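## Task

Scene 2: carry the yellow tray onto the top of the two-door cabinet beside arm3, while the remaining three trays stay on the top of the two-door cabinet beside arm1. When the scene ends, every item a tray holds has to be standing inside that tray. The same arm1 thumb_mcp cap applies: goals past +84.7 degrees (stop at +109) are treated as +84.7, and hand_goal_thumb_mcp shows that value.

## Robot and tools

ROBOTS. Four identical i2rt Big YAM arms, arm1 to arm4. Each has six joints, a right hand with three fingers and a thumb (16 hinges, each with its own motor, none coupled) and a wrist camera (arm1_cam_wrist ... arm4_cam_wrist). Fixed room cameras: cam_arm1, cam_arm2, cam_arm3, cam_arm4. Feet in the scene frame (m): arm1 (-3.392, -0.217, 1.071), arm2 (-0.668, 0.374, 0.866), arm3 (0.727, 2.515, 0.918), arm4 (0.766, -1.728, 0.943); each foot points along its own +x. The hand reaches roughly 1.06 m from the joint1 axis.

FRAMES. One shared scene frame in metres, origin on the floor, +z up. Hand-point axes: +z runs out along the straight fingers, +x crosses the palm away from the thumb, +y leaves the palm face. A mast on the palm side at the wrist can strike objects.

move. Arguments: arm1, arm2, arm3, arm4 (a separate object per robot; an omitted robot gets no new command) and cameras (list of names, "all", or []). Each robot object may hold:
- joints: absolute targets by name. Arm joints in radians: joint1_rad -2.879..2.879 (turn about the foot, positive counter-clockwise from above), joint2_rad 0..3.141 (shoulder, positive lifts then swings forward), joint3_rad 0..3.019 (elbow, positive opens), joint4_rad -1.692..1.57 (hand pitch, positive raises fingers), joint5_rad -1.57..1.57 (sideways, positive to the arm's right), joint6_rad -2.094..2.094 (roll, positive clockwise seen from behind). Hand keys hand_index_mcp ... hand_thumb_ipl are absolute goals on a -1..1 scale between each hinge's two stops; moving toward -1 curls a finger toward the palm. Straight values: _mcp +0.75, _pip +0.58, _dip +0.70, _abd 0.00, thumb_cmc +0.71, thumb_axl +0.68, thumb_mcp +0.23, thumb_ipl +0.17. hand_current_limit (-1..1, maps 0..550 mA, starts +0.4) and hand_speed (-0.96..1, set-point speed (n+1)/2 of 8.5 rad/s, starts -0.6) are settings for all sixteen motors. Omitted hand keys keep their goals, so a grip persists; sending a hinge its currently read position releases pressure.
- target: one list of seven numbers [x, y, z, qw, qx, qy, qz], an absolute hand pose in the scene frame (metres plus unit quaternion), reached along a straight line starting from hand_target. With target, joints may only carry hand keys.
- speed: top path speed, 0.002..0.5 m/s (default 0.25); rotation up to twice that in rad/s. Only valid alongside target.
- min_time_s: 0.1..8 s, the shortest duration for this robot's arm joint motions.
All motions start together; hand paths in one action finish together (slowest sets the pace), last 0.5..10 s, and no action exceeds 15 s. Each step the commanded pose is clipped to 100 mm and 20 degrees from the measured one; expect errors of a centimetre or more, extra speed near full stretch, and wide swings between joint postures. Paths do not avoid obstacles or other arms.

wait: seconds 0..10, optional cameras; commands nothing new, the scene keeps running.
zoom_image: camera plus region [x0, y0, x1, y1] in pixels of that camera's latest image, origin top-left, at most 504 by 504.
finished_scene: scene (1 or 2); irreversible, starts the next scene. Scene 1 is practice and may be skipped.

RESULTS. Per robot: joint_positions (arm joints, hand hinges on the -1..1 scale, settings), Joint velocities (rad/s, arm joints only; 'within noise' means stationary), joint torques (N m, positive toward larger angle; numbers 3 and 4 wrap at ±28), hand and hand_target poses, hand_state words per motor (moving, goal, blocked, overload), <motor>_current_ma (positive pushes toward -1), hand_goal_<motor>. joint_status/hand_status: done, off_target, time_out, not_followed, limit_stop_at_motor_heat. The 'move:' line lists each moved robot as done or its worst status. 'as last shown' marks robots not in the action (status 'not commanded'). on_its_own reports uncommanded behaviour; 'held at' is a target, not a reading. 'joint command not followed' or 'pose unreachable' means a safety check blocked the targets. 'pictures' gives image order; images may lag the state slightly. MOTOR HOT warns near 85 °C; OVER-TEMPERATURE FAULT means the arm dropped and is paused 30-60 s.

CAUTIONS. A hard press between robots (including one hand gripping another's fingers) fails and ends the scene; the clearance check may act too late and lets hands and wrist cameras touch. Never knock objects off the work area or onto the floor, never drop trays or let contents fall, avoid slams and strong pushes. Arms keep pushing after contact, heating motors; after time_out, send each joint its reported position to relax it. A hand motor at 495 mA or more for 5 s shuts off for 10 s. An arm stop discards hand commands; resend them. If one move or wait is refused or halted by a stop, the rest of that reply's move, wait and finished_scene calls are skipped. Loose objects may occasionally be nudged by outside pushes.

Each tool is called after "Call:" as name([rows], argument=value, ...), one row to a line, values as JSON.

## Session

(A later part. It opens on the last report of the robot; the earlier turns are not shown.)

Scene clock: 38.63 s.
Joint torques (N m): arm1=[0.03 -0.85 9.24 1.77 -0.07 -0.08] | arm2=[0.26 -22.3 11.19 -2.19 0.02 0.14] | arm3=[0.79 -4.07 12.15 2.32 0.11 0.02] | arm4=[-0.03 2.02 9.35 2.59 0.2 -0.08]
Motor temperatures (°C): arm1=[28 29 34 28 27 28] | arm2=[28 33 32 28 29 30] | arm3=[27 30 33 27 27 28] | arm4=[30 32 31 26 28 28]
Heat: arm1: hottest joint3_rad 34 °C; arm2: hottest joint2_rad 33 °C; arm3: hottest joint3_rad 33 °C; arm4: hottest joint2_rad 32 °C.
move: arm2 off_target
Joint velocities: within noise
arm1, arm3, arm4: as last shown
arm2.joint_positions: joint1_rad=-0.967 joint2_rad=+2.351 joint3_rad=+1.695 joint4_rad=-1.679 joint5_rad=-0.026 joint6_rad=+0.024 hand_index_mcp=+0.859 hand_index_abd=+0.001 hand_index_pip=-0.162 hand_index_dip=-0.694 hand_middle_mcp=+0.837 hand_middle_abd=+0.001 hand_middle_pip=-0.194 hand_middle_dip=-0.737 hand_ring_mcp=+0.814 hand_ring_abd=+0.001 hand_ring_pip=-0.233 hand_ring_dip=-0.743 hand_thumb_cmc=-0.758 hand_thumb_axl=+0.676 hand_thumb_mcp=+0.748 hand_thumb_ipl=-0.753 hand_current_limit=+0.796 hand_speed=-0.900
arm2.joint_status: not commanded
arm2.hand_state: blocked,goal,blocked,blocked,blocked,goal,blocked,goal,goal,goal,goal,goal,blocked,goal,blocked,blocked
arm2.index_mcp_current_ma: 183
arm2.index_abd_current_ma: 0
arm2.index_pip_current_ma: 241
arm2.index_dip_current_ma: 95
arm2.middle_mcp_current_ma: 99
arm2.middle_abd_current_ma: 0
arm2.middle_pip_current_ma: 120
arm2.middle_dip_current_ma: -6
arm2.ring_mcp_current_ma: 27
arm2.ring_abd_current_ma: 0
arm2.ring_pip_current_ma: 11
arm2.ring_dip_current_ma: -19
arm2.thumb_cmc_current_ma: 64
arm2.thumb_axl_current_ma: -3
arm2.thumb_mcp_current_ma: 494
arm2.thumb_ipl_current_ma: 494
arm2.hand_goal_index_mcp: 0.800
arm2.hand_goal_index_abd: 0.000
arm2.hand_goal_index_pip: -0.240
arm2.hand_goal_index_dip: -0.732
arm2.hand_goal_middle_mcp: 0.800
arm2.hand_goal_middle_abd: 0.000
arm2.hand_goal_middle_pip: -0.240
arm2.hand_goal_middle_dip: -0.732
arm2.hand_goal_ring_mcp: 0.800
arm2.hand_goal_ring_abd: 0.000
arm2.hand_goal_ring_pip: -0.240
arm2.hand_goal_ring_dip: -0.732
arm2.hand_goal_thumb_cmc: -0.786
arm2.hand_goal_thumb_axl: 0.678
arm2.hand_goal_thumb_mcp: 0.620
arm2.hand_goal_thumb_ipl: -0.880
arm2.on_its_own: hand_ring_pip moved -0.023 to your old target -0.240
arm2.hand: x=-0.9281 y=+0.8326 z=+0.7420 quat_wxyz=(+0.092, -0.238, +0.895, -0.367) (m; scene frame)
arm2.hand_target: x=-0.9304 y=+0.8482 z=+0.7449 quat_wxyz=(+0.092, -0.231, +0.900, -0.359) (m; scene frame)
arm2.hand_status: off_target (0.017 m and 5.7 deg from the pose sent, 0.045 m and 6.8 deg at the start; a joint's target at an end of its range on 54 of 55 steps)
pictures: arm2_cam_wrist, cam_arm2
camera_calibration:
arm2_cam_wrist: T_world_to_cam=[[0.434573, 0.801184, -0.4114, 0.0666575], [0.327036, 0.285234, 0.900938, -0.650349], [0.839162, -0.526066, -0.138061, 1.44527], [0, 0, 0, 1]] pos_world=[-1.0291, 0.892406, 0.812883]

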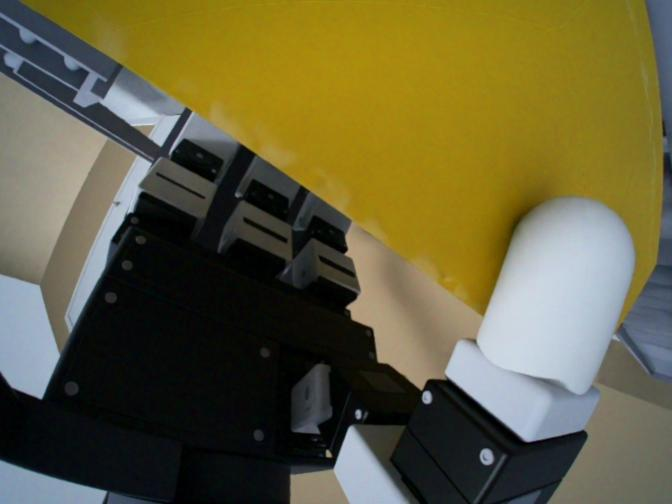

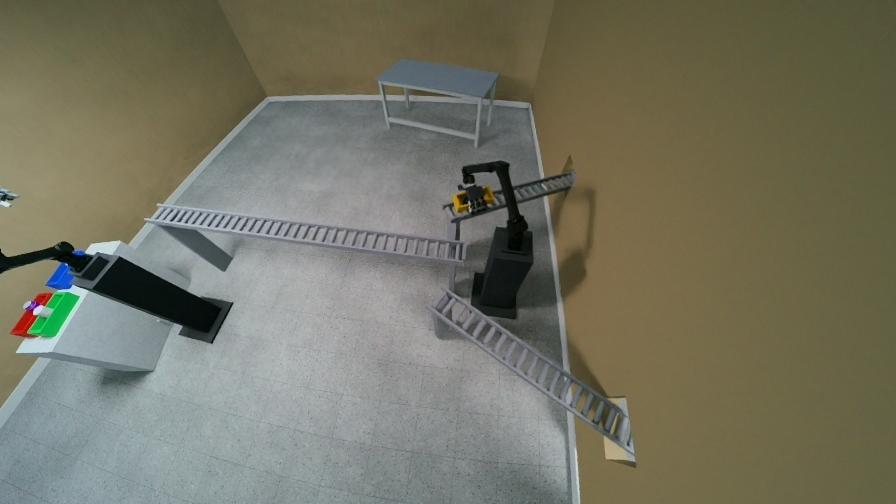

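Call:
move(arm2={"target":[-0.926,0.832,0.758,0.1045,-0.2240,0.8782,-0.4094],"speed":0.06}, cameras=["cam_arm2","arm2_cam_wrist"])

Call:
zoom_image(camera="cam_arm2", region=[438, 178, 508, 226])

Scene clock: 46.00 s.
Joint torques (N m): arm1=[-0.03 -0.85 9.24 1.76 -0.08 -0.09] | arm2=[0.91 -26.46 5.79 -2.21 -0.02 0.19] | arm3=[0.73 -3.96 12.18 2.29 0.12 0.02] | arm4=[-0.09 2.02 9.36 2.61 0.2 -0.08]
Motor temperatures (°C): arm1=[28 29 35 28 27 28] | arm2=[28 34 32 28 29 30] | arm3=[27 30 34 27 27 28] | arm4=[30 32 31 26 28 28]
Heat: arm1: hottest joint3_rad 35 °C; arm2: hottest joint2_rad 34 °C; arm3: hottest joint3_rad 34 °C; arm4: hottest joint2_rad 32 °C.
move: arm2 off_target
Joint velocities: within noise
arm1, arm3, arm4: as last shown
arm2.joint_positions: joint1_rad=-0.967 joint2_rad=+2.351 joint3_rad=+1.692 joint4_rad=-1.679 joint5_rad=-0.031 joint6_rad=+0.024 hand_index_mcp=+0.859 hand_index_abd=+0.001 hand_index_pip=-0.162 hand_index_dip=-0.694 hand_middle_mcp=+0.837 hand_middle_abd=+0.001 hand_middle_pip=-0.194 hand_middle_dip=-0.737 hand_ring_mcp=+0.813 hand_ring_abd=+0.001 hand_ring_pip=-0.233 hand_ring_dip=-0.742 hand_thumb_cmc=-0.757 hand_thumb_axl=+0.676 hand_thumb_mcp=+0.748 hand_thumb_ipl=-0.753 hand_current_limit=+0.796 hand_speed=-0.900
arm2.joint_status: not commanded
arm2.hand_state: blocked,goal,blocked,blocked,blocked,goal,blocked,goal,goal,goal,goal,goal,blocked,goal,blocked,blocked
arm2.index_mcp_current_ma: 183
arm2.index_abd_current_ma: 0
arm2.index_pip_current_ma: 241
arm2.index_dip_current_ma: 95
arm2.middle_mcp_current_ma: 99
arm2.middle_abd_current_ma: 0
arm2.middle_pip_current_ma: 120
arm2.middle_dip_current_ma: -6
arm2.ring_mcp_current_ma: 25
arm2.ring_abd_current_ma: 0
arm2.ring_pip_current_ma: 11
arm2.ring_dip_current_ma: -17
arm2.thumb_cmc_current_ma: 69
arm2.thumb_axl_current_ma: -3
arm2.thumb_mcp_current_ma: 494
arm2.thumb_ipl_current_ma: 494
arm2.hand_goal_index_mcp: 0.800
arm2.hand_goal_index_abd: 0.000
arm2.hand_goal_index_pip: -0.240
arm2.hand_goal_index_dip: -0.732
arm2.hand_goal_middle_mcp: 0.800
arm2.hand_goal_middle_abd: 0.000
arm2.hand_goal_middle_pip: -0.240
arm2.hand_goal_middle_dip: -0.732
arm2.hand_goal_ring_mcp: 0.800
arm2.hand_goal_ring_abd: 0.000
arm2.hand_goal_ring_pip: -0.240
arm2.hand_goal_ring_dip: -0.732
arm2.hand_goal_thumb_cmc: -0.786
arm2.hand_goal_thumb_axl: 0.678
arm2.hand_goal_thumb_mcp: 0.620
arm2.hand_goal_thumb_ipl: -0.880
arm2.hand: x=-0.9283 y=+0.8312 z=+0.7415 quat_wxyz=(+0.090, -0.237, +0.894, -0.368) (m; scene frame)
arm2.hand_target: x=-0.9257 y=+0.8316 z=+0.7572 quat_wxyz=(+0.093, -0.230, +0.897, -0.365) (m; scene frame)
arm2.hand_status: off_target (0.017 m and 5.5 deg from the pose sent, 0.016 m and 5.7 deg at the start; a joint's target at an end of its range on 43 of 43 steps)
pictures: arm2_cam_wrist, cam_arm2
camera_calibration:
arm2_cam_wrist: T_world_to_cam=[[0.436664, 0.797942, -0.415469, 0.0753152], [0.329914, 0.287614, 0.89913, -0.647335], [0.836948, -0.529686, -0.137662, 1.44523], [0, 0, 0, 1]] pos_world=[-1.0289, 0.891601, 0.812282]

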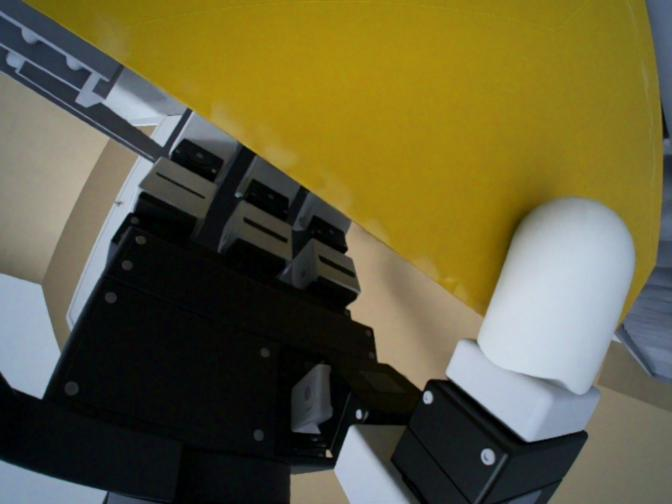

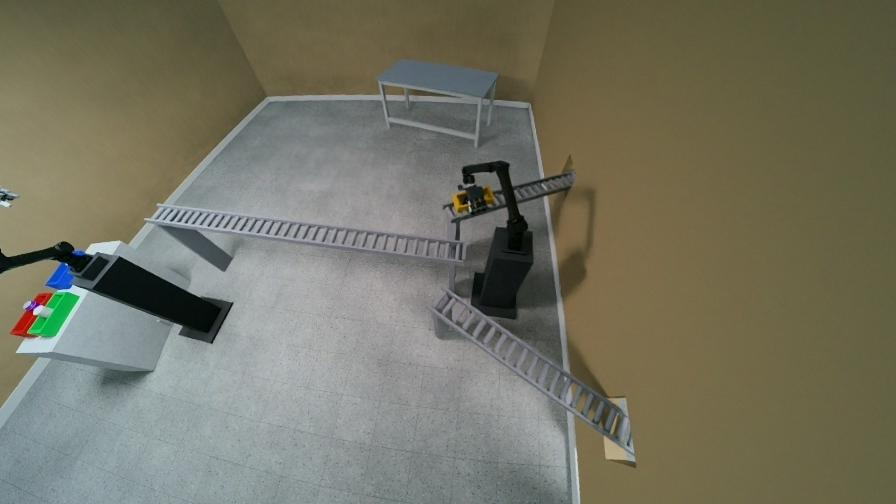

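Scaled by 7.200 from the camera's 896x504 image, which has a finer 1280x720 frame.

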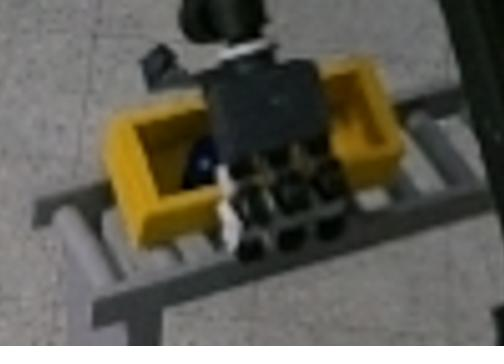

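Call:
move(arm2={"target":[-0.926,0.830,0.79,0.1045,-0.2240,0.8782,-0.4094],"speed":0.06}, cameras=["cam_arm2","arm2_cam_wrist"])

Call:
zoom_image(camera="cam_arm2", region=[438, 178, 508, 226])

Scene clock: 47.63 s.
Joint torques (N m): arm1=[-0.09 -0.97 9.26 1.77 -0.08 -0.1] | arm2=[1.03 -28.98 6.32 -2.21 -0.03 0.11] | arm3=[0.79 -4.01 12.16 2.29 0.11 0.02] | arm4=[-0.09 1.96 9.33 2.61 0.2 -0.07]
Motor temperatures (°C): arm1=[28 29 35 28 27 28] | arm2=[28 34 32 28 29 30] | arm3=[27 30 34 27 27 28] | arm4=[30 32 32 26 28 28]
Heat: arm1: hottest joint3_rad 35 °C; arm2: hottest joint2_rad 34 °C; arm3: hottest joint3_rad 34 °C; arm4: hottest joint2_rad 32 °C.
move: arm2 off_target
Joint velocities: within noise
arm1, arm3, arm4: as last shown
arm2.joint_positions: joint1_rad=-0.967 joint2_rad=+2.304 joint3_rad=+1.643 joint4_rad=-1.679 joint5_rad=-0.032 joint6_rad=+0.038 hand_index_mcp=+0.859 hand_index_abd=+0.001 hand_index_pip=-0.162 hand_index_dip=-0.717 hand_middle_mcp=+0.837 hand_middle_abd=+0.001 hand_middle_pip=-0.196 hand_middle_dip=-0.717 hand_ring_mcp=+0.810 hand_ring_abd=+0.001 hand_ring_pip=-0.222 hand_ring_dip=-0.723 hand_thumb_cmc=-0.760 hand_thumb_axl=+0.676 hand_thumb_mcp=+0.748 hand_thumb_ipl=-0.753 hand_current_limit=+0.796 hand_speed=-0.900
arm2.joint_status: not commanded
arm2.hand_state: blocked,goal,blocked,goal,blocked,goal,blocked,goal,goal,goal,goal,goal,blocked,goal,blocked,blocked
arm2.index_mcp_current_ma: 183
arm2.index_abd_current_ma: 0
arm2.index_pip_current_ma: 241
arm2.index_dip_current_ma: 28
arm2.middle_mcp_current_ma: 99
arm2.middle_abd_current_ma: 0
arm2.middle_pip_current_ma: 116
arm2.middle_dip_current_ma: 29
arm2.ring_mcp_current_ma: 17
arm2.ring_abd_current_ma: 0
arm2.ring_pip_current_ma: 34
arm2.ring_dip_current_ma: 14
arm2.thumb_cmc_current_ma: 60
arm2.thumb_axl_current_ma: -3
arm2.thumb_mcp_current_ma: 494
arm2.thumb_ipl_current_ma: 494
arm2.hand_goal_index_mcp: 0.800
arm2.hand_goal_index_abd: 0.000
arm2.hand_goal_index_pip: -0.240
arm2.hand_goal_index_dip: -0.732
arm2.hand_goal_middle_mcp: 0.800
arm2.hand_goal_middle_abd: 0.000
arm2.hand_goal_middle_pip: -0.240
arm2.hand_goal_middle_dip: -0.732
arm2.hand_goal_ring_mcp: 0.800
arm2.hand_goal_ring_abd: 0.000
arm2.hand_goal_ring_pip: -0.240
arm2.hand_goal_ring_dip: -0.732
arm2.hand_goal_thumb_cmc: -0.786
arm2.hand_goal_thumb_axl: 0.678
arm2.hand_goal_thumb_mcp: 0.620
arm2.hand_goal_thumb_ipl: -0.880
arm2.hand: x=-0.9210 y=+0.8216 z=+0.7560 quat_wxyz=(+0.093, -0.231, +0.896, -0.369) (m; scene frame)
arm2.hand_target: x=-0.9254 y=+0.8292 z=+0.7882 quat_wxyz=(+0.089, -0.231, +0.904, -0.349) (m; scene frame)
arm2.hand_status: off_target (0.035 m and 5.3 deg from the pose sent, 0.049 m and 5.5 deg at the start; a joint's target at an end of its range on 44 of 44 steps)
pictures: arm2_cam_wrist, cam_arm2
camera_calibration:
arm2_cam_wrist: T_world_to_cam=[[0.448292, 0.794581, -0.409481, 0.0948217], [0.324432, 0.282224, 0.902825, -0.663397], [0.832933, -0.537578, -0.131269, 1.43401], [0, 0, 0, 1]] pos_world=[-1.02172, 0.882777, 0.826001]

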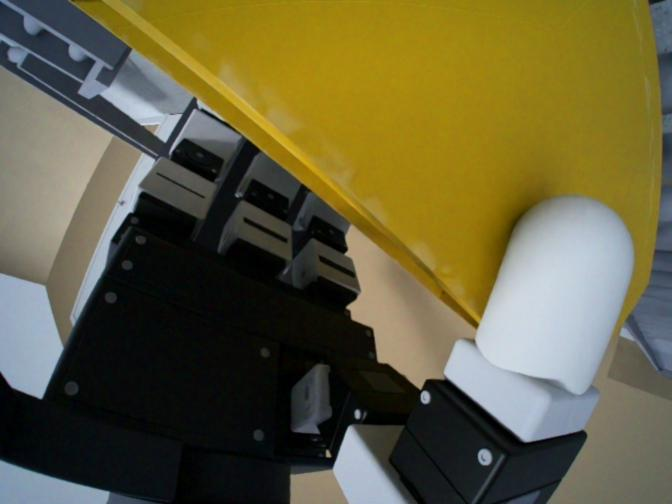

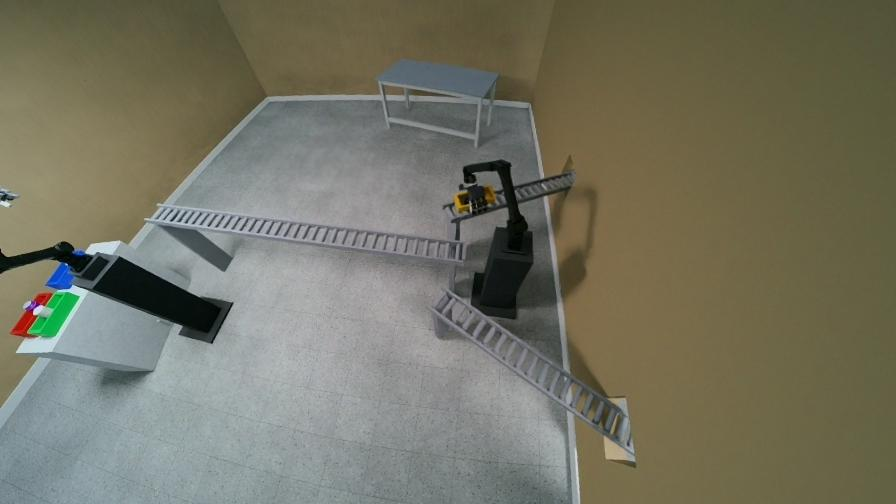

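Scaled by 7.200 from the camera's 896x504 image, which has a finer 1280x720 frame.

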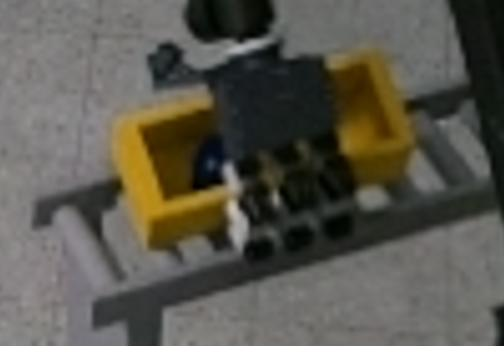

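Call:
move(arm2={"target":[-0.919,0.824,0.73,0.1045,-0.2240,0.8782,-0.4094],"speed":0.05}, cameras=["cam_arm2","arm2_cam_wrist"])

Call:
zoom_image(camera="cam_arm2", region=[438, 178, 508, 226])

Scene clock: 51.87 s.
Joint torques (N m): arm1=[-0.03 -0.79 9.25 1.73 -0.07 -0.1] | arm2=[0.56 -21.42 9.57 -2.28 0.1 0.06] | arm3=[0.73 -3.96 12.15 2.32 0.12 0.02] | arm4=[-0.03 2.02 9.35 2.59 0.2 -0.07]
Motor temperatures (°C): arm1=[28 29 35 28 27 28] | arm2=[28 34 32 28 29 30] | arm3=[27 30 34 27 27 28] | arm4=[30 32 32 26 28 28]
Heat: arm1: hottest joint3_rad 35 °C; arm2: hottest joint2_rad 34 °C; arm3: hottest joint3_rad 34 °C; arm4: hottest joint2_rad 32 °C.
move: arm2 off_target
Joint velocities: within noise
arm1.joint_positions: joint1_rad=-0.737 joint2_rad=+0.634 joint3_rad=+1.335 joint4_rad=-1.417 joint5_rad=-0.090 joint6_rad=+1.139 hand_index_mcp=+0.753 hand_index_abd=+0.000 hand_index_pip=+0.577 hand_index_dip=+0.696 hand_middle_mcp=+0.753 hand_middle_abd=+0.000 hand_middle_pip=+0.577 hand_middle_dip=+0.696 hand_ring_mcp=+0.753 hand_ring_abd=+0.000 hand_ring_pip=+0.577 hand_ring_dip=+0.696 hand_thumb_cmc=+0.714 hand_thumb_axl=+0.677 hand_thumb_mcp=+0.225 hand_thumb_ipl=+0.168 hand_current_limit=+0.400 hand_speed=-0.600
arm1.joint_status: not commanded
arm1.hand_state: goal,goal,goal,goal,goal,goal,goal,goal,goal,goal,goal,goal,goal,goal,goal,goal
arm1.index_mcp_current_ma: -2
arm1.index_abd_current_ma: 0
arm1.index_pip_current_ma: 2
arm1.index_dip_current_ma: 0
arm1.middle_mcp_current_ma: -2
arm1.middle_abd_current_ma: 0
arm1.middle_pip_current_ma: 2
arm1.middle_dip_current_ma: 0
arm1.ring_mcp_current_ma: -2
arm1.ring_abd_current_ma: 0
arm1.ring_pip_current_ma: 2
arm1.ring_dip_current_ma: 0
arm1.thumb_cmc_current_ma: 1
arm1.thumb_axl_current_ma: -2
arm1.thumb_mcp_current_ma: -3
arm1.thumb_ipl_current_ma: -1
arm1.hand_goal_index_mcp: 0.754
arm1.hand_goal_index_abd: 0.000
arm1.hand_goal_index_pip: 0.576
arm1.hand_goal_index_dip: 0.696
arm1.hand_goal_middle_mcp: 0.754
arm1.hand_goal_middle_abd: 0.000
arm1.hand_goal_middle_pip: 0.576
arm1.hand_goal_middle_dip: 0.696
arm1.hand_goal_ring_mcp: 0.754
arm1.hand_goal_ring_abd: 0.000
arm1.hand_goal_ring_pip: 0.576
arm1.hand_goal_ring_dip: 0.696
arm1.hand_goal_thumb_cmc: 0.714
arm1.hand_goal_thumb_axl: 0.678
arm1.hand_goal_thumb_mcp: 0.226
arm1.hand_goal_thumb_ipl: 0.168
arm1.hand: x=-3.5208 y=+0.0075 z=+1.5719 quat_wxyz=(-0.369, +0.131, +0.898, +0.198) (m; scene frame)
arm1.hand_target: x=-3.5196 y=+0.0064 z=+1.5845 quat_wxyz=(-0.380, +0.130, +0.893, +0.205) (m; scene frame)
arm1.hand_status: not commanded
arm2.joint_positions: joint1_rad=-0.967 joint2_rad=+2.354 joint3_rad=+1.657 joint4_rad=-1.679 joint5_rad=-0.034 joint6_rad=+0.037 hand_index_mcp=+0.858 hand_index_abd=+0.001 hand_index_pip=-0.162 hand_index_dip=-0.694 hand_middle_mcp=+0.837 hand_middle_abd=+0.001 hand_middle_pip=-0.203 hand_middle_dip=-0.738 hand_ring_mcp=+0.808 hand_ring_abd=+0.001 hand_ring_pip=-0.235 hand_ring_dip=-0.739 hand_thumb_cmc=-0.751 hand_thumb_axl=+0.676 hand_thumb_mcp=+0.748 hand_thumb_ipl=-0.753 hand_current_limit=+0.796 hand_speed=-0.900
arm2.joint_status: not commanded
arm2.hand_state: blocked,goal,blocked,blocked,blocked,goal,blocked,goal,goal,goal,goal,goal,blocked,goal,blocked,blocked
arm2.index_mcp_current_ma: 180
arm2.index_abd_current_ma: 0
arm2.index_pip_current_ma: 241
arm2.index_dip_current_ma: 94
arm2.middle_mcp_current_ma: 100
arm2.middle_abd_current_ma: 0
arm2.middle_pip_current_ma: 91
arm2.middle_dip_current_ma: -8
arm2.ring_mcp_current_ma: 13
arm2.ring_abd_current_ma: 0
arm2.ring_pip_current_ma: 6
arm2.ring_dip_current_ma: -10
arm2.thumb_cmc_current_ma: 88
arm2.thumb_axl_current_ma: -3
arm2.thumb_mcp_current_ma: 494
arm2.thumb_ipl_current_ma: 494
arm2.hand_goal_index_mcp: 0.800
arm2.hand_goal_index_abd: 0.000
arm2.hand_goal_index_pip: -0.240
arm2.hand_goal_index_dip: -0.732
arm2.hand_goal_middle_mcp: 0.800
arm2.hand_goal_middle_abd: 0.000
arm2.hand_goal_middle_pip: -0.240
arm2.hand_goal_middle_dip: -0.732
arm2.hand_goal_ring_mcp: 0.800
arm2.hand_goal_ring_abd: 0.000
arm2.hand_goal_ring_pip: -0.240
arm2.hand_goal_ring_dip: -0.732
arm2.hand_goal_thumb_cmc: -0.786
arm2.hand_goal_thumb_axl: 0.678
arm2.hand_goal_thumb_mcp: 0.620
arm2.hand_goal_thumb_ipl: -0.880
arm2.hand: x=-0.9185 y=+0.8163 z=+0.7339 quat_wxyz=(+0.097, -0.229, +0.889, -0.385) (m; scene frame)
arm2.hand_target: x=-0.9187 y=+0.8236 z=+0.7299 quat_wxyz=(+0.099, -0.227, +0.888, -0.387) (m; scene frame)
arm2.hand_status: off_target (0.009 m and 3.3 deg from the pose sent, 0.026 m and 5.3 deg at the start; a joint's target at an end of its range on 56 of 58 steps)
arm3: as last shown
arm4.joint_positions: joint1_rad=+0.313 joint2_rad=+0.596 joint3_rad=+1.467 joint4_rad=-1.176 joint5_rad=-0.033 joint6_rad=+1.202 hand_index_mcp=+0.754 hand_index_abd=+0.001 hand_index_pip=+0.577 hand_index_dip=+0.696 hand_middle_mcp=+0.754 hand_middle_abd=+0.001 hand_middle_pip=+0.577 hand_middle_dip=+0.696 hand_ring_mcp=+0.754 hand_ring_abd=+0.001 hand_ring_pip=+0.577 hand_ring_dip=+0.696 hand_thumb_cmc=+0.714 hand_thumb_axl=+0.677 hand_thumb_mcp=+0.226 hand_thumb_ipl=+0.168 hand_current_limit=+0.400 hand_speed=-0.600
arm4.joint_status: not commanded
arm4.hand_state: goal,goal,goal,goal,goal,goal,goal,goal,goal,goal,goal,goal,goal,goal,goal,goal
arm4.index_mcp_current_ma: 0
arm4.index_abd_current_ma: 2
arm4.index_pip_current_ma: 1
arm4.index_dip_current_ma: 0
arm4.middle_mcp_current_ma: 0
arm4.middle_abd_current_ma: 2
arm4.middle_pip_current_ma: 1
arm4.middle_dip_current_ma: 0
arm4.ring_mcp_current_ma: 0
arm4.ring_abd_current_ma: 2
arm4.ring_pip_current_ma: 1
arm4.ring_dip_current_ma: 0
arm4.thumb_cmc_current_ma: 0
arm4.thumb_axl_current_ma: -2
arm4.thumb_mcp_current_ma: 0
arm4.thumb_ipl_current_ma: -1
arm4.hand_goal_index_mcp: 0.754
arm4.hand_goal_index_abd: 0.000
arm4.hand_goal_index_pip: 0.576
arm4.hand_goal_index_dip: 0.696
arm4.hand_goal_middle_mcp: 0.754
arm4.hand_goal_middle_abd: 0.000
arm4.hand_goal_middle_pip: 0.576
arm4.hand_goal_middle_dip: 0.696
arm4.hand_goal_ring_mcp: 0.754
arm4.hand_goal_ring_abd: 0.000
arm4.hand_goal_ring_pip: 0.576
arm4.hand_goal_ring_dip: 0.696
arm4.hand_goal_thumb_cmc: 0.714
arm4.hand_goal_thumb_axl: 0.678
arm4.hand_goal_thumb_mcp: 0.226
arm4.hand_goal_thumb_ipl: 0.168
arm4.hand: x=+0.9906 y=-1.8461 z=+1.5666 quat_wxyz=(+0.123, +0.800, +0.107, +0.578) (m; scene frame)
arm4.hand_target: x=+0.9863 y=-1.8458 z=+1.5791 quat_wxyz=(+0.126, +0.791, +0.106, +0.589) (m; scene frame)
arm4.hand_status: not commanded
pictures: arm2_cam_wrist, cam_arm2
camera_calibration:
arm2_cam_wrist: T_world_to_cam=[[0.455593, 0.781226, -0.426757, 0.119126], [0.309274, 0.310627, 0.89881, -0.676984], [0.834736, -0.541477, -0.100094, 1.40815], [0, 0, 0, 1]] pos_world=[-1.02033, 0.879706, 0.800265]

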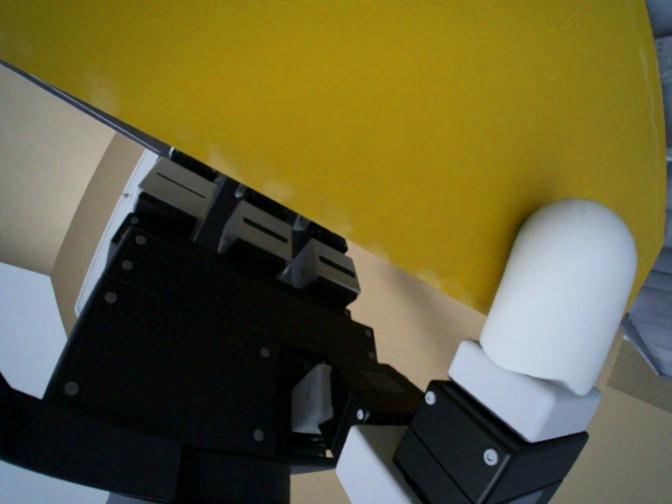

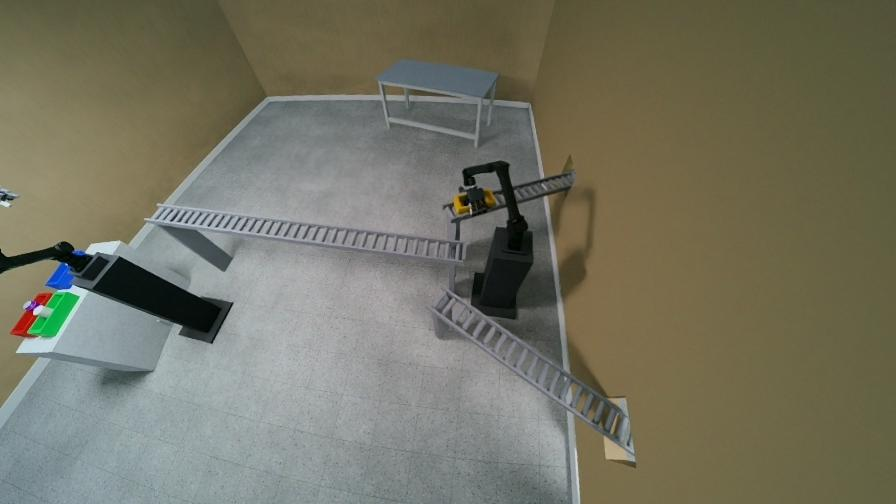

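Scaled by 7.200 from the camera's 896x504 image, which has a finer 1280x720 frame.

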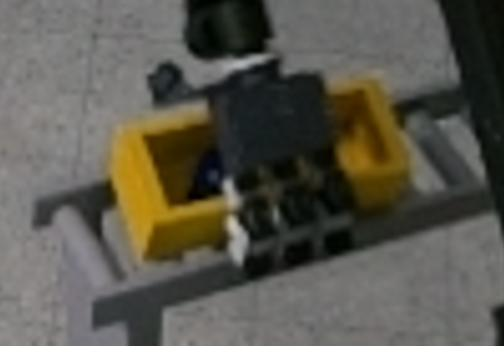

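Call:
zoom_image(camera="cam_arm2", region=[442, 190, 482, 226])

Scaled by 12.600 from the camera's 896x504 image, which has a finer 1280x720 frame.

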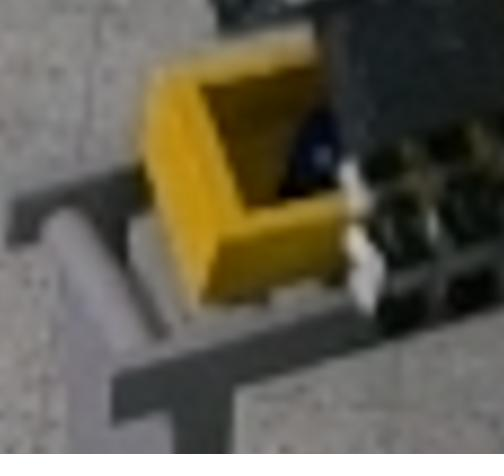

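Call:
move(arm2={"target":[-0.913,0.808,0.79,0.1165,-0.2498,0.8712,-0.4063],"speed":0.07})

Call:
move(arm2={"target":[-0.909,0.805,0.735,0.1165,-0.2498,0.8712,-0.4063],"speed":0.05}, cameras=["cam_arm2","arm2_cam_wrist"])

Call:
zoom_image(camera="cam_arm2", region=[438, 178, 508, 226])

Call:
zoom_image(camera="cam_arm2", region=[442, 190, 482, 226])

Scene clock: 54.90 s.
Joint torques (N m): arm1=[-0.21 -0.97 9.24 1.74 -0.07 -0.1] | arm2=[1.61 -27.69 6.2 -2.28 0.05 -0.04] | arm3=[0.79 -3.96 12.14 2.29 0.11 0.02] | arm4=[-0.09 1.96 9.35 2.58 0.2 -0.07]
Motor temperatures (°C): arm1=[28 29 35 28 27 28] | arm2=[28 34 32 28 29 30] | arm3=[27 30 34 27 27 28] | arm4=[30 32 32 26 28 28]
Heat: arm1: hottest joint3_rad 35 °C; arm2: hottest joint2_rad 34 °C; arm3: hottest joint3_rad 34 °C; arm4: hottest joint2_rad 32 °C.
move: arm2 off_target
Joint velocities: within noise
arm1, arm3, arm4: as last shown
arm2.joint_positions: joint1_rad=-0.967 joint2_rad=+2.270 joint3_rad=+1.571 joint4_rad=-1.679 joint5_rad=+0.005 joint6_rad=+0.019 hand_index_mcp=+0.854 hand_index_abd=+0.001 hand_index_pip=-0.164 hand_index_dip=-0.716 hand_middle_mcp=+0.839 hand_middle_abd=+0.001 hand_middle_pip=-0.199 hand_middle_dip=-0.714 hand_ring_mcp=+0.811 hand_ring_abd=+0.001 hand_ring_pip=-0.216 hand_ring_dip=-0.720 hand_thumb_cmc=-0.768 hand_thumb_axl=+0.676 hand_thumb_mcp=+0.748 hand_thumb_ipl=-0.753 hand_current_limit=+0.796 hand_speed=-0.900
arm2.joint_status: not commanded
arm2.hand_state: blocked,goal,blocked,goal,blocked,goal,blocked,goal,goal,goal,blocked,goal,goal,goal,blocked,blocked
arm2.index_mcp_current_ma: 162
arm2.index_abd_current_ma: 0
arm2.index_pip_current_ma: 235
arm2.index_dip_current_ma: 30
arm2.middle_mcp_current_ma: 106
arm2.middle_abd_current_ma: 0
arm2.middle_pip_current_ma: 103
arm2.middle_dip_current_ma: 35
arm2.ring_mcp_current_ma: 20
arm2.ring_abd_current_ma: 0
arm2.ring_pip_current_ma: 51
arm2.ring_dip_current_ma: 20
arm2.thumb_cmc_current_ma: 37
arm2.thumb_axl_current_ma: -3
arm2.thumb_mcp_current_ma: 494
arm2.thumb_ipl_current_ma: 494
arm2.hand_goal_index_mcp: 0.800
arm2.hand_goal_index_abd: 0.000
arm2.hand_goal_index_pip: -0.240
arm2.hand_goal_index_dip: -0.732
arm2.hand_goal_middle_mcp: 0.800
arm2.hand_goal_middle_abd: 0.000
arm2.hand_goal_middle_pip: -0.240
arm2.hand_goal_middle_dip: -0.732
arm2.hand_goal_ring_mcp: 0.800
arm2.hand_goal_ring_abd: 0.000
arm2.hand_goal_ring_pip: -0.240
arm2.hand_goal_ring_dip: -0.732
arm2.hand_goal_thumb_cmc: -0.786
arm2.hand_goal_thumb_axl: 0.678
arm2.hand_goal_thumb_mcp: 0.620
arm2.hand_goal_thumb_ipl: -0.880
arm2.hand: x=-0.9037 y=+0.8024 z=+0.7596 quat_wxyz=(+0.111, -0.245, +0.884, -0.382) (m; scene frame)
arm2.hand_target: x=-0.9125 y=+0.8073 z=+0.7884 quat_wxyz=(+0.106, -0.256, +0.889, -0.364) (m; scene frame)
arm2.hand_status: off_target (0.032 m and 3.3 deg from the pose sent, 0.057 m and 4.5 deg at the start; a joint's target at an end of its range on 47 of 47 steps)
pictures: none

Scene clock: 56.50 s.
Joint torques (N m): arm1=[-0.21 -0.79 9.22 1.74 -0.08 -0.09] | arm2=[1.26 -19.84 8.69 -2.32 -0.09 0.05] | arm3=[0.79 -4.07 12.15 2.32 0.11 0.02] | arm4=[-0.09 1.96 9.33 2.58 0.2 -0.08]
Motor temperatures (°C): arm1=[28 29 35 28 27 28] | arm2=[28 34 32 28 29 30] | arm3=[27 30 34 27 27 28] | arm4=[30 32 32 26 28 28]
Heat: arm1: hottest joint3_rad 35 °C; arm2: hottest joint2_rad 34 °C; arm3: hottest joint3_rad 34 °C; arm4: hottest joint2_rad 32 °C.
move: arm2 off_target
Joint velocities: within noise
arm1, arm4: as last shown
arm2.joint_positions: joint1_rad=-0.967 joint2_rad=+2.315 joint3_rad=+1.600 joint4_rad=-1.679 joint5_rad=+0.008 joint6_rad=+0.008 hand_index_mcp=+0.854 hand_index_abd=+0.001 hand_index_pip=-0.165 hand_index_dip=-0.713 hand_middle_mcp=+0.837 hand_middle_abd=+0.001 hand_middle_pip=-0.199 hand_middle_dip=-0.717 hand_ring_mcp=+0.810 hand_ring_abd=+0.001 hand_ring_pip=-0.219 hand_ring_dip=-0.734 hand_thumb_cmc=-0.767 hand_thumb_axl=+0.676 hand_thumb_mcp=+0.749 hand_thumb_ipl=-0.753 hand_current_limit=+0.796 hand_speed=-0.900
arm2.joint_status: not commanded
arm2.hand_state: blocked,goal,blocked,goal,blocked,goal,blocked,goal,goal,goal,blocked,goal,goal,goal,blocked,blocked
arm2.index_mcp_current_ma: 162
arm2.index_abd_current_ma: 0
arm2.index_pip_current_ma: 231
arm2.index_dip_current_ma: 38
arm2.middle_mcp_current_ma: 99
arm2.middle_abd_current_ma: 0
arm2.middle_pip_current_ma: 103
arm2.middle_dip_current_ma: 28
arm2.ring_mcp_current_ma: 17
arm2.ring_abd_current_ma: 0
arm2.ring_pip_current_ma: 43
arm2.ring_dip_current_ma: -2
arm2.thumb_cmc_current_ma: 39
arm2.thumb_axl_current_ma: -3
arm2.thumb_mcp_current_ma: 494
arm2.thumb_ipl_current_ma: 494
arm2.hand_goal_index_mcp: 0.800
arm2.hand_goal_index_abd: 0.000
arm2.hand_goal_index_pip: -0.240
arm2.hand_goal_index_dip: -0.732
arm2.hand_goal_middle_mcp: 0.800
arm2.hand_goal_middle_abd: 0.000
arm2.hand_goal_middle_pip: -0.240
arm2.hand_goal_middle_dip: -0.732
arm2.hand_goal_ring_mcp: 0.800
arm2.hand_goal_ring_abd: 0.000
arm2.hand_goal_ring_pip: -0.240
arm2.hand_goal_ring_dip: -0.732
arm2.hand_goal_thumb_cmc: -0.786
arm2.hand_goal_thumb_axl: 0.678
arm2.hand_goal_thumb_mcp: 0.620
arm2.hand_goal_thumb_ipl: -0.880
arm2.hand: x=-0.9059 y=+0.8047 z=+0.7432 quat_wxyz=(+0.112, -0.249, +0.880, -0.389) (m; scene frame)
arm2.hand_target: x=-0.9088 y=+0.8047 z=+0.7350 quat_wxyz=(+0.115, -0.251, +0.875, -0.398) (m; scene frame)
arm2.hand_status: off_target (0.009 m and 2.3 deg from the pose sent, 0.025 m and 3.3 deg at the start; a joint's target at an end of its range on 45 of 48 steps)
arm3.joint_positions: joint1_rad=+0.586 joint2_rad=+0.948 joint3_rad=+1.387 joint4_rad=-1.214 joint5_rad=+0.073 joint6_rad=+1.089 hand_index_mcp=+0.756 hand_index_abd=+0.001 hand_index_pip=+0.577 hand_index_dip=+0.696 hand_middle_mcp=+0.756 hand_middle_abd=+0.000 hand_middle_pip=+0.577 hand_middle_dip=+0.696 hand_ring_mcp=+0.756 hand_ring_abd=+0.001 hand_ring_pip=+0.577 hand_ring_dip=+0.696 hand_thumb_cmc=+0.716 hand_thumb_axl=+0.677 hand_thumb_mcp=+0.224 hand_thumb_ipl=+0.168 hand_current_limit=+0.400 hand_speed=-0.600
arm3.joint_status: not commanded
arm3.hand_state: goal,goal,goal,goal,goal,goal,goal,goal,goal,goal,goal,goal,goal,goal,goal,goal
arm3.index_mcp_current_ma: 5
arm3.index_abd_current_ma: 1
arm3.index_pip_current_ma: 2
arm3.index_dip_current_ma: 0
arm3.middle_mcp_current_ma: 5
arm3.middle_abd_current_ma: 1
arm3.middle_pip_current_ma: 2
arm3.middle_dip_current_ma: 0
arm3.ring_mcp_current_ma: 5
arm3.ring_abd_current_ma: 1
arm3.ring_pip_current_ma: 2
arm3.ring_dip_current_ma: 0
arm3.thumb_cmc_current_ma: 4
arm3.thumb_axl_current_ma: -2
arm3.thumb_mcp_current_ma: -6
arm3.thumb_ipl_current_ma: -1
arm3.hand_goal_index_mcp: 0.754
arm3.hand_goal_index_abd: 0.000
arm3.hand_goal_index_pip: 0.576
arm3.hand_goal_index_dip: 0.696
arm3.hand_goal_middle_mcp: 0.754
arm3.hand_goal_middle_abd: 0.000
arm3.hand_goal_middle_pip: 0.576
arm3.hand_goal_middle_dip: 0.696
arm3.hand_goal_ring_mcp: 0.754
arm3.hand_goal_ring_abd: 0.000
arm3.hand_goal_ring_pip: 0.576
arm3.hand_goal_ring_dip: 0.696
arm3.hand_goal_thumb_cmc: 0.714
arm3.hand_goal_thumb_axl: 0.678
arm3.hand_goal_thumb_mcp: 0.226
arm3.hand_goal_thumb_ipl: 0.168
arm3.hand: x=+0.9669 y=+2.8335 z=+1.4041 quat_wxyz=(-0.100, +0.633, +0.669, +0.376) (m; scene frame)
arm3.hand_target: x=+0.9634 y=+2.8384 z=+1.4091 quat_wxyz=(-0.108, +0.630, +0.667, +0.383) (m; scene frame)
arm3.hand_status: not commanded
pictures: arm2_cam_wrist, cam_arm2
camera_calibration:
arm2_cam_wrist: T_world_to_cam=[[0.422182, 0.798364, -0.429392, 0.0842838], [0.279305, 0.336071, 0.899469, -0.733697], [0.86241, -0.499671, -0.0811041, 1.3696], [0, 0, 0, 1]] pos_world=[-1.01181, 0.863632, 0.807208]

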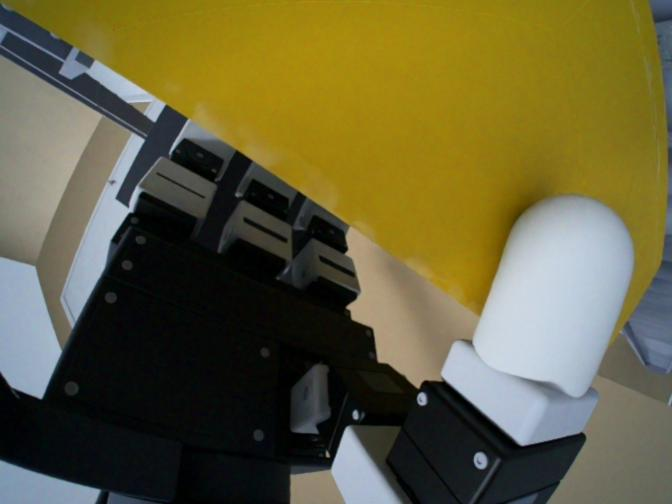

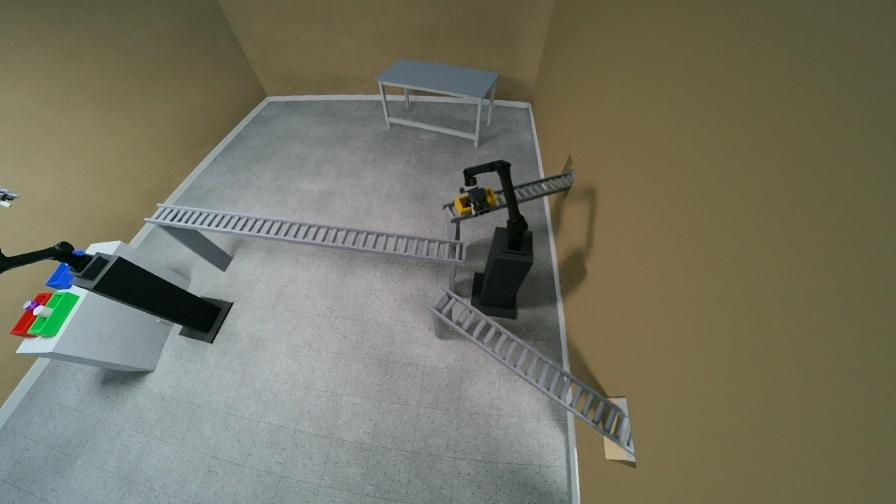

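Scaled by 7.200 from the camera's 896x504 image, which has a finer 1280x720 frame.

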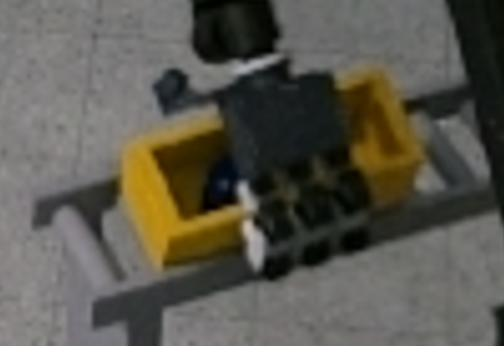

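Scaled by 12.600 from the camera's 896x504 image, which has a finer 1280x720 frame.

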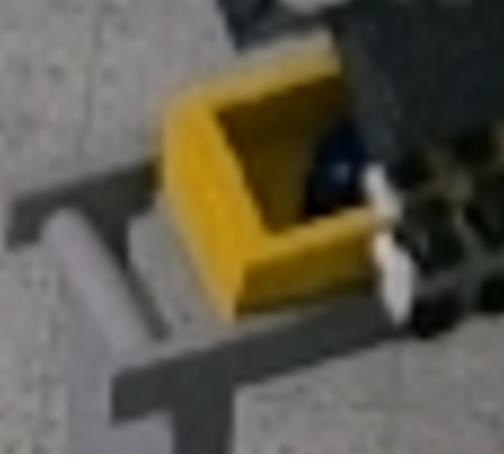

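Call:
move(arm2={"target":[-0.897,0.782,0.737,0.1165,-0.2498,0.8712,-0.4063],"speed":0.05}, cameras=["cam_arm2","arm2_cam_wrist"])

Call:
zoom_image(camera="cam_arm2", region=[438, 178, 508, 226])

Call:
zoom_image(camera="cam_arm2", region=[442, 190, 482, 226])

Scene clock: 58.03 s.
Joint torques (N m): arm1=[-0.32 -0.79 9.31 1.8 -0.07 -0.09] | arm2=[1.55 -22.95 2.96 -2.29 -0.23 0.08] | arm3=[0.73 -4.01 12.12 2.29 0.12 0.03] | arm4=[-0.03 2.02 9.35 2.59 0.2 -0.08]
Motor temperatures (°C): arm1=[28 29 35 28 27 28] | arm2=[28 35 32 28 29 30] | arm3=[27 30 34 27 27 28] | arm4=[30 32 32 26 28 28]
Heat: arm1: hottest joint3_rad 35 °C; arm2: hottest joint2_rad 35 °C; arm3: hottest joint3_rad 34 °C; arm4: hottest joint2_rad 32 °C.
move: arm2 off_target
Joint velocities: within noise
arm1, arm3, arm4: as last shown
arm2.joint_positions: joint1_rad=-0.967 joint2_rad=+2.310 joint3_rad=+1.575 joint4_rad=-1.653 joint5_rad=+0.008 joint6_rad=+0.005 hand_index_mcp=+0.832 hand_index_abd=+0.001 hand_index_pip=-0.175 hand_index_dip=-0.712 hand_middle_mcp=+0.822 hand_middle_abd=+0.001 hand_middle_pip=-0.203 hand_middle_dip=-0.722 hand_ring_mcp=+0.810 hand_ring_abd=+0.001 hand_ring_pip=-0.232 hand_ring_dip=-0.737 hand_thumb_cmc=-0.781 hand_thumb_axl=+0.676 hand_thumb_mcp=+0.769 hand_thumb_ipl=-0.753 hand_current_limit=+0.796 hand_speed=-0.900
arm2.joint_status: not commanded
arm2.hand_state: blocked,goal,blocked,goal,blocked,goal,blocked,goal,goal,goal,goal,goal,goal,goal,blocked,blocked
arm2.index_mcp_current_ma: 83
arm2.index_abd_current_ma: 0
arm2.index_pip_current_ma: 191
arm2.index_dip_current_ma: 40
arm2.middle_mcp_current_ma: 49
arm2.middle_abd_current_ma: 0
arm2.middle_pip_current_ma: 91
arm2.middle_dip_current_ma: 17
arm2.ring_mcp_current_ma: 18
arm2.ring_abd_current_ma: 0
arm2.ring_pip_current_ma: 12
arm2.ring_dip_current_ma: -7
arm2.thumb_cmc_current_ma: 6
arm2.thumb_axl_current_ma: -3
arm2.thumb_mcp_current_ma: 494
arm2.thumb_ipl_current_ma: 494
arm2.hand_goal_index_mcp: 0.800
arm2.hand_goal_index_abd: 0.000
arm2.hand_goal_index_pip: -0.240
arm2.hand_goal_index_dip: -0.732
arm2.hand_goal_middle_mcp: 0.800
arm2.hand_goal_middle_abd: 0.000
arm2.hand_goal_middle_pip: -0.240
arm2.hand_goal_middle_dip: -0.732
arm2.hand_goal_ring_mcp: 0.800
arm2.hand_goal_ring_abd: 0.000
arm2.hand_goal_ring_pip: -0.240
arm2.hand_goal_ring_dip: -0.732
arm2.hand_goal_thumb_cmc: -0.786
arm2.hand_goal_thumb_axl: 0.678
arm2.hand_goal_thumb_mcp: 0.620
arm2.hand_goal_thumb_ipl: -0.880
arm2.on_its_own: hand_index_mcp moved -0.021 toward your old target +0.800
arm2.hand: x=-0.9037 y=+0.8006 z=+0.7387 quat_wxyz=(+0.110, -0.251, +0.881, -0.386) (m; scene frame)
arm2.hand_target: x=-0.8970 y=+0.7824 z=+0.7371 quat_wxyz=(+0.117, -0.250, +0.871, -0.406) (m; scene frame)
arm2.hand_status: off_target (0.020 m and 2.6 deg from the pose sent, 0.025 m and 2.3 deg at the start)
pictures: arm2_cam_wrist, cam_arm2
camera_calibration:
arm2_cam_wrist: T_world_to_cam=[[0.418268, 0.801107, -0.428111, 0.0780507], [0.283421, 0.332683, 0.899441, -0.722484], [0.862974, -0.497543, -0.0879003, 1.36913], [0, 0, 0, 1]] pos_world=[-1.0094, 0.859033, 0.803593]

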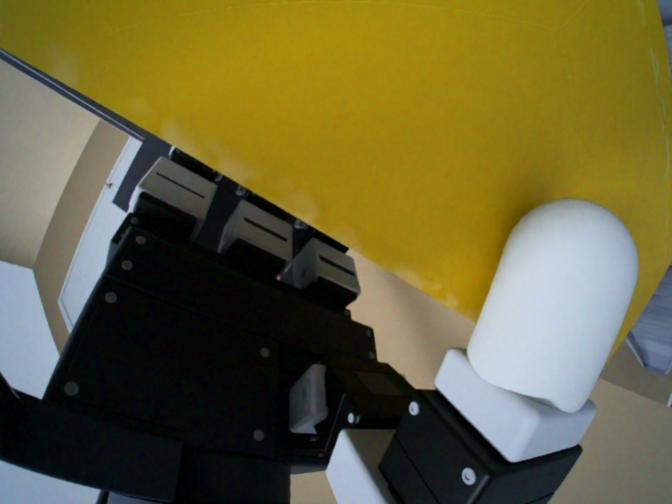

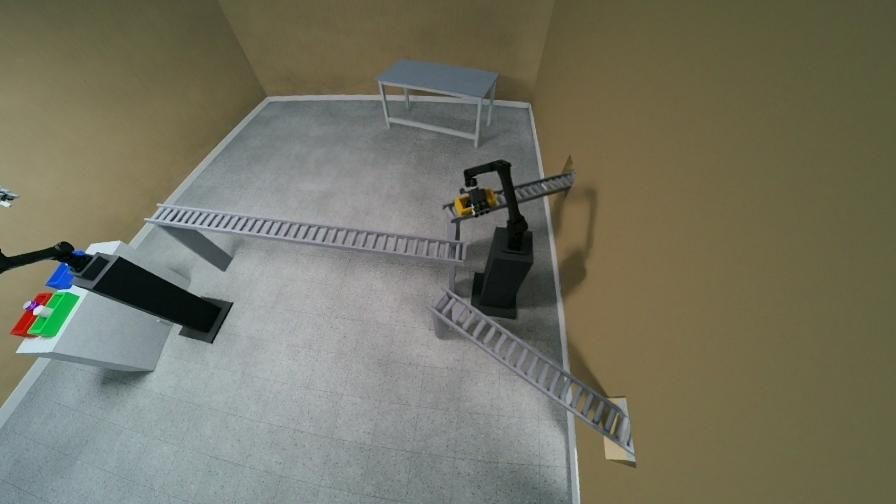

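Scaled by 7.200 from the camera's 896x504 image, which has a finer 1280x720 frame.

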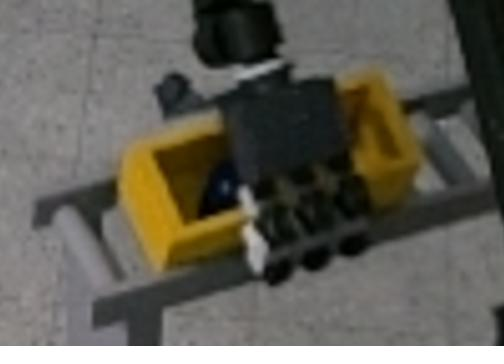

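Scaled by 12.600 from the camera's 896x504 image, which has a finer 1280x720 frame.

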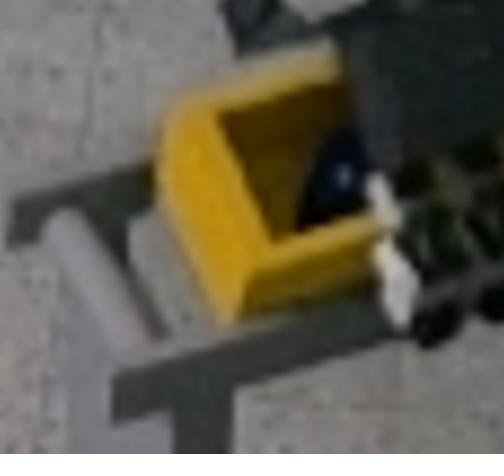

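Call:
move(arm2={"target":[-0.898,0.785,0.785,0.1165,-0.2498,0.8712,-0.4063],"speed":0.06})

Call:
move(arm2={"target":[-0.896,0.785,0.742,0.1165,-0.2498,0.8712,-0.4063],"speed":0.05}, cameras=["cam_arm2","arm2_cam_wrist"])

Call:
zoom_image(camera="cam_arm2", region=[438, 178, 508, 226])

Call:
zoom_image(camera="cam_arm2", region=[442, 190, 482, 226])

Scene clock: 59.63 s.
Joint torques (N m): arm1=[-0.03 -0.97 9.21 1.74 -0.07 -0.08] | arm2=[1.44 -26.17 4.85 -3.33 -0.08 0.07] | arm3=[0.73 -3.96 12.16 2.29 0.12 0.02] | arm4=[-0.09 1.96 9.35 2.61 0.2 -0.08]
Motor temperatures (°C): arm1=[28 29 35 28 27 28] | arm2=[28 35 32 28 29 30] | arm3=[27 30 34 27 27 28] | arm4=[30 32 32 26 28 28]
Heat: arm1: hottest joint3_rad 35 °C; arm2: hottest joint2_rad 35 °C; arm3: hottest joint3_rad 34 °C; arm4: hottest joint2_rad 32 °C.
move: arm2 off_target
Joint velocities: within noise
arm1, arm3, arm4: as last shown
arm2.joint_positions: joint1_rad=-0.966 joint2_rad=+2.248 joint3_rad=+1.520 joint4_rad=-1.653 joint5_rad=+0.006 joint6_rad=+0.005 hand_index_mcp=+0.834 hand_index_abd=+0.001 hand_index_pip=-0.175 hand_index_dip=-0.708 hand_middle_mcp=+0.822 hand_middle_abd=+0.001 hand_middle_pip=-0.202 hand_middle_dip=-0.712 hand_ring_mcp=+0.808 hand_ring_abd=+0.001 hand_ring_pip=-0.225 hand_ring_dip=-0.724 hand_thumb_cmc=-0.770 hand_thumb_axl=+0.676 hand_thumb_mcp=+0.769 hand_thumb_ipl=-0.753 hand_current_limit=+0.796 hand_speed=-0.900
arm2.joint_status: not commanded
arm2.hand_state: blocked,goal,blocked,blocked,blocked,goal,blocked,goal,goal,goal,goal,goal,goal,goal,blocked,blocked
arm2.index_mcp_current_ma: 87
arm2.index_abd_current_ma: 0
arm2.index_pip_current_ma: 191
arm2.index_dip_current_ma: 53
arm2.middle_mcp_current_ma: 49
arm2.middle_abd_current_ma: 0
arm2.middle_pip_current_ma: 95
arm2.middle_dip_current_ma: 40
arm2.ring_mcp_current_ma: 14
arm2.ring_abd_current_ma: 0
arm2.ring_pip_current_ma: 28
arm2.ring_dip_current_ma: 13
arm2.thumb_cmc_current_ma: 32
arm2.thumb_axl_current_ma: -3
arm2.thumb_mcp_current_ma: 494
arm2.thumb_ipl_current_ma: 494
arm2.hand_goal_index_mcp: 0.800
arm2.hand_goal_index_abd: 0.000
arm2.hand_goal_index_pip: -0.240
arm2.hand_goal_index_dip: -0.732
arm2.hand_goal_middle_mcp: 0.800
arm2.hand_goal_middle_abd: 0.000
arm2.hand_goal_middle_pip: -0.240
arm2.hand_goal_middle_dip: -0.732
arm2.hand_goal_ring_mcp: 0.800
arm2.hand_goal_ring_abd: 0.000
arm2.hand_goal_ring_pip: -0.240
arm2.hand_goal_ring_dip: -0.732
arm2.hand_goal_thumb_cmc: -0.786
arm2.hand_goal_thumb_axl: 0.678
arm2.hand_goal_thumb_mcp: 0.620
arm2.hand_goal_thumb_ipl: -0.880
arm2.hand: x=-0.8983 y=+0.7907 z=+0.7583 quat_wxyz=(+0.109, -0.252, +0.882, -0.383) (m; scene frame)
arm2.hand_target: x=-0.8977 y=+0.7848 z=+0.7834 quat_wxyz=(+0.112, -0.253, +0.880, -0.386) (m; scene frame)
arm2.hand_status: off_target (0.027 m and 3.0 deg from the pose sent, 0.049 m and 2.6 deg at the start; a joint's target at an end of its range on 33 of 41 steps)
pictures: none

Scene clock: 61.07 s.
Joint torques (N m): arm1=[-0.26 -0.79 9.24 1.8 -0.07 -0.08] | arm2=[1.14 -18.43 7.58 -2.63 -0.04 0.05] | arm3=[0.73 -4.01 12.15 2.3 0.12 0.02] | arm4=[-0.09 2.02 9.33 2.58 0.2 -0.08]
Motor temperatures (°C): arm1=[28 29 35 28 27 28] | arm2=[28 35 32 28 29 30] | arm3=[27 30 35 27 27 28] | arm4=[30 32 32 26 28 28]
Heat: arm1: hottest joint3_rad 35 °C; arm2: hottest joint2_rad 35 °C; arm3: hottest joint3_rad 35 °C; arm4: hottest joint2_rad 32 °C.
move: arm2 off_target
Joint velocities: within noise
arm1, arm3, arm4: as last shown
arm2.joint_positions: joint1_rad=-0.966 joint2_rad=+2.260 joint3_rad=+1.529 joint4_rad=-1.653 joint5_rad=+0.006 joint6_rad=+0.005 hand_index_mcp=+0.834 hand_index_abd=+0.001 hand_index_pip=-0.175 hand_index_dip=-0.707 hand_middle_mcp=+0.822 hand_middle_abd=+0.001 hand_middle_pip=-0.202 hand_middle_dip=-0.721 hand_ring_mcp=+0.807 hand_ring_abd=+0.001 hand_ring_pip=-0.231 hand_ring_dip=-0.737 hand_thumb_cmc=-0.767 hand_thumb_axl=+0.676 hand_thumb_mcp=+0.769 hand_thumb_ipl=-0.753 hand_current_limit=+0.796 hand_speed=-0.900
arm2.joint_status: not commanded
arm2.hand_state: blocked,goal,blocked,blocked,blocked,goal,blocked,goal,goal,goal,goal,goal,goal,goal,blocked,blocked
arm2.index_mcp_current_ma: 87
arm2.index_abd_current_ma: 0
arm2.index_pip_current_ma: 191
arm2.index_dip_current_ma: 54
arm2.middle_mcp_current_ma: 49
arm2.middle_abd_current_ma: 0
arm2.middle_pip_current_ma: 95
arm2.middle_dip_current_ma: 18
arm2.ring_mcp_current_ma: 12
arm2.ring_abd_current_ma: 0
arm2.ring_pip_current_ma: 15
arm2.ring_dip_current_ma: -7
arm2.thumb_cmc_current_ma: 38
arm2.thumb_axl_current_ma: -3
arm2.thumb_mcp_current_ma: 494
arm2.thumb_ipl_current_ma: 494
arm2.hand_goal_index_mcp: 0.800
arm2.hand_goal_index_abd: 0.000
arm2.hand_goal_index_pip: -0.240
arm2.hand_goal_index_dip: -0.732
arm2.hand_goal_middle_mcp: 0.800
arm2.hand_goal_middle_abd: 0.000
arm2.hand_goal_middle_pip: -0.240
arm2.hand_goal_middle_dip: -0.732
arm2.hand_goal_ring_mcp: 0.800
arm2.hand_goal_ring_abd: 0.000
arm2.hand_goal_ring_pip: -0.240
arm2.hand_goal_ring_dip: -0.732
arm2.hand_goal_thumb_cmc: -0.786
arm2.hand_goal_thumb_axl: 0.678
arm2.hand_goal_thumb_mcp: 0.620
arm2.hand_goal_thumb_ipl: -0.880
arm2.hand: x=-0.8989 y=+0.7915 z=+0.7540 quat_wxyz=(+0.110, -0.251, +0.881, -0.385) (m; scene frame)
arm2.hand_target: x=-0.8959 y=+0.7849 z=+0.7424 quat_wxyz=(+0.116, -0.250, +0.871, -0.406) (m; scene frame)
arm2.hand_status: off_target (0.014 m and 2.8 deg from the pose sent, 0.017 m and 3.0 deg at the start)
pictures: arm2_cam_wrist, cam_arm2
camera_calibration:
arm2_cam_wrist: T_world_to_cam=[[0.417122, 0.802126, -0.427322, 0.0873427], [0.285357, 0.330815, 0.899518, -0.731398], [0.862891, -0.497148, -0.0909016, 1.36365], [0, 0, 0, 1]] pos_world=[-1.0044, 0.849831, 0.819186]

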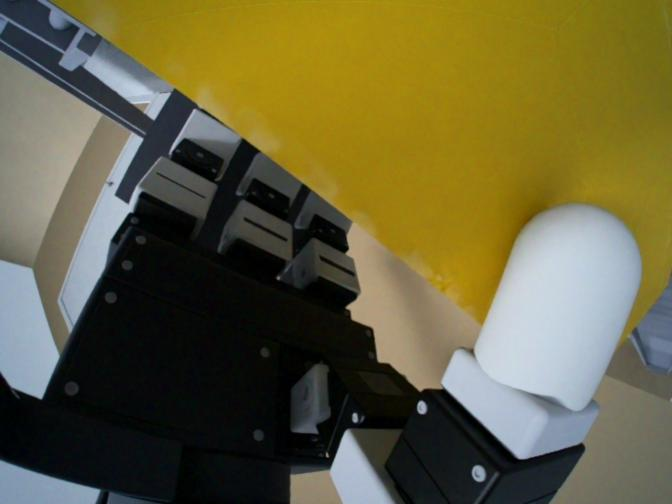

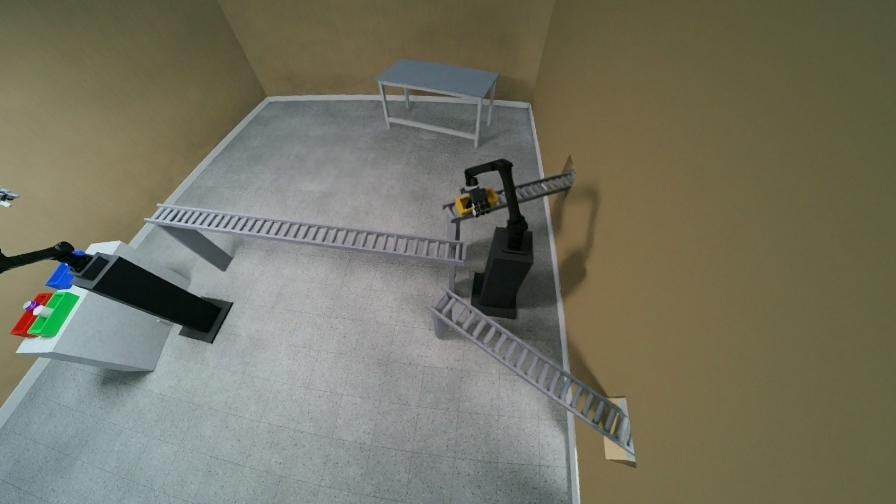

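Scaled by 7.200 from the camera's 896x504 image, which has a finer 1280x720 frame.

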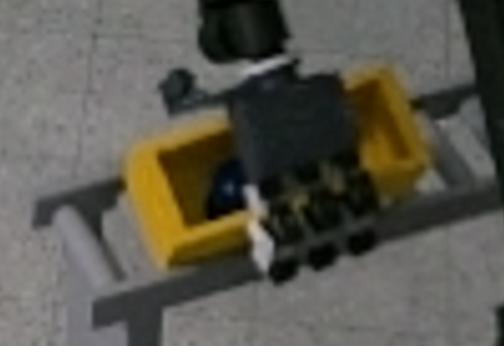

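Scaled by 12.600 from the camera's 896x504 image, which has a finer 1280x720 frame.

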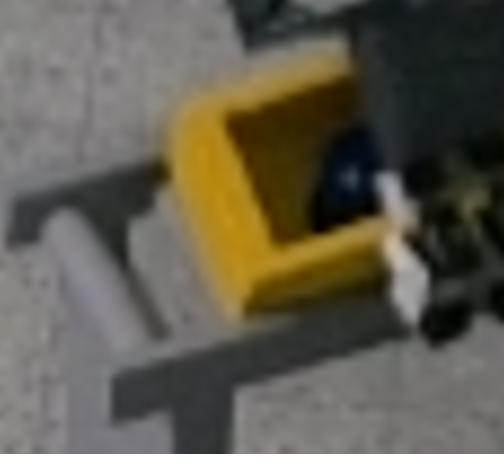

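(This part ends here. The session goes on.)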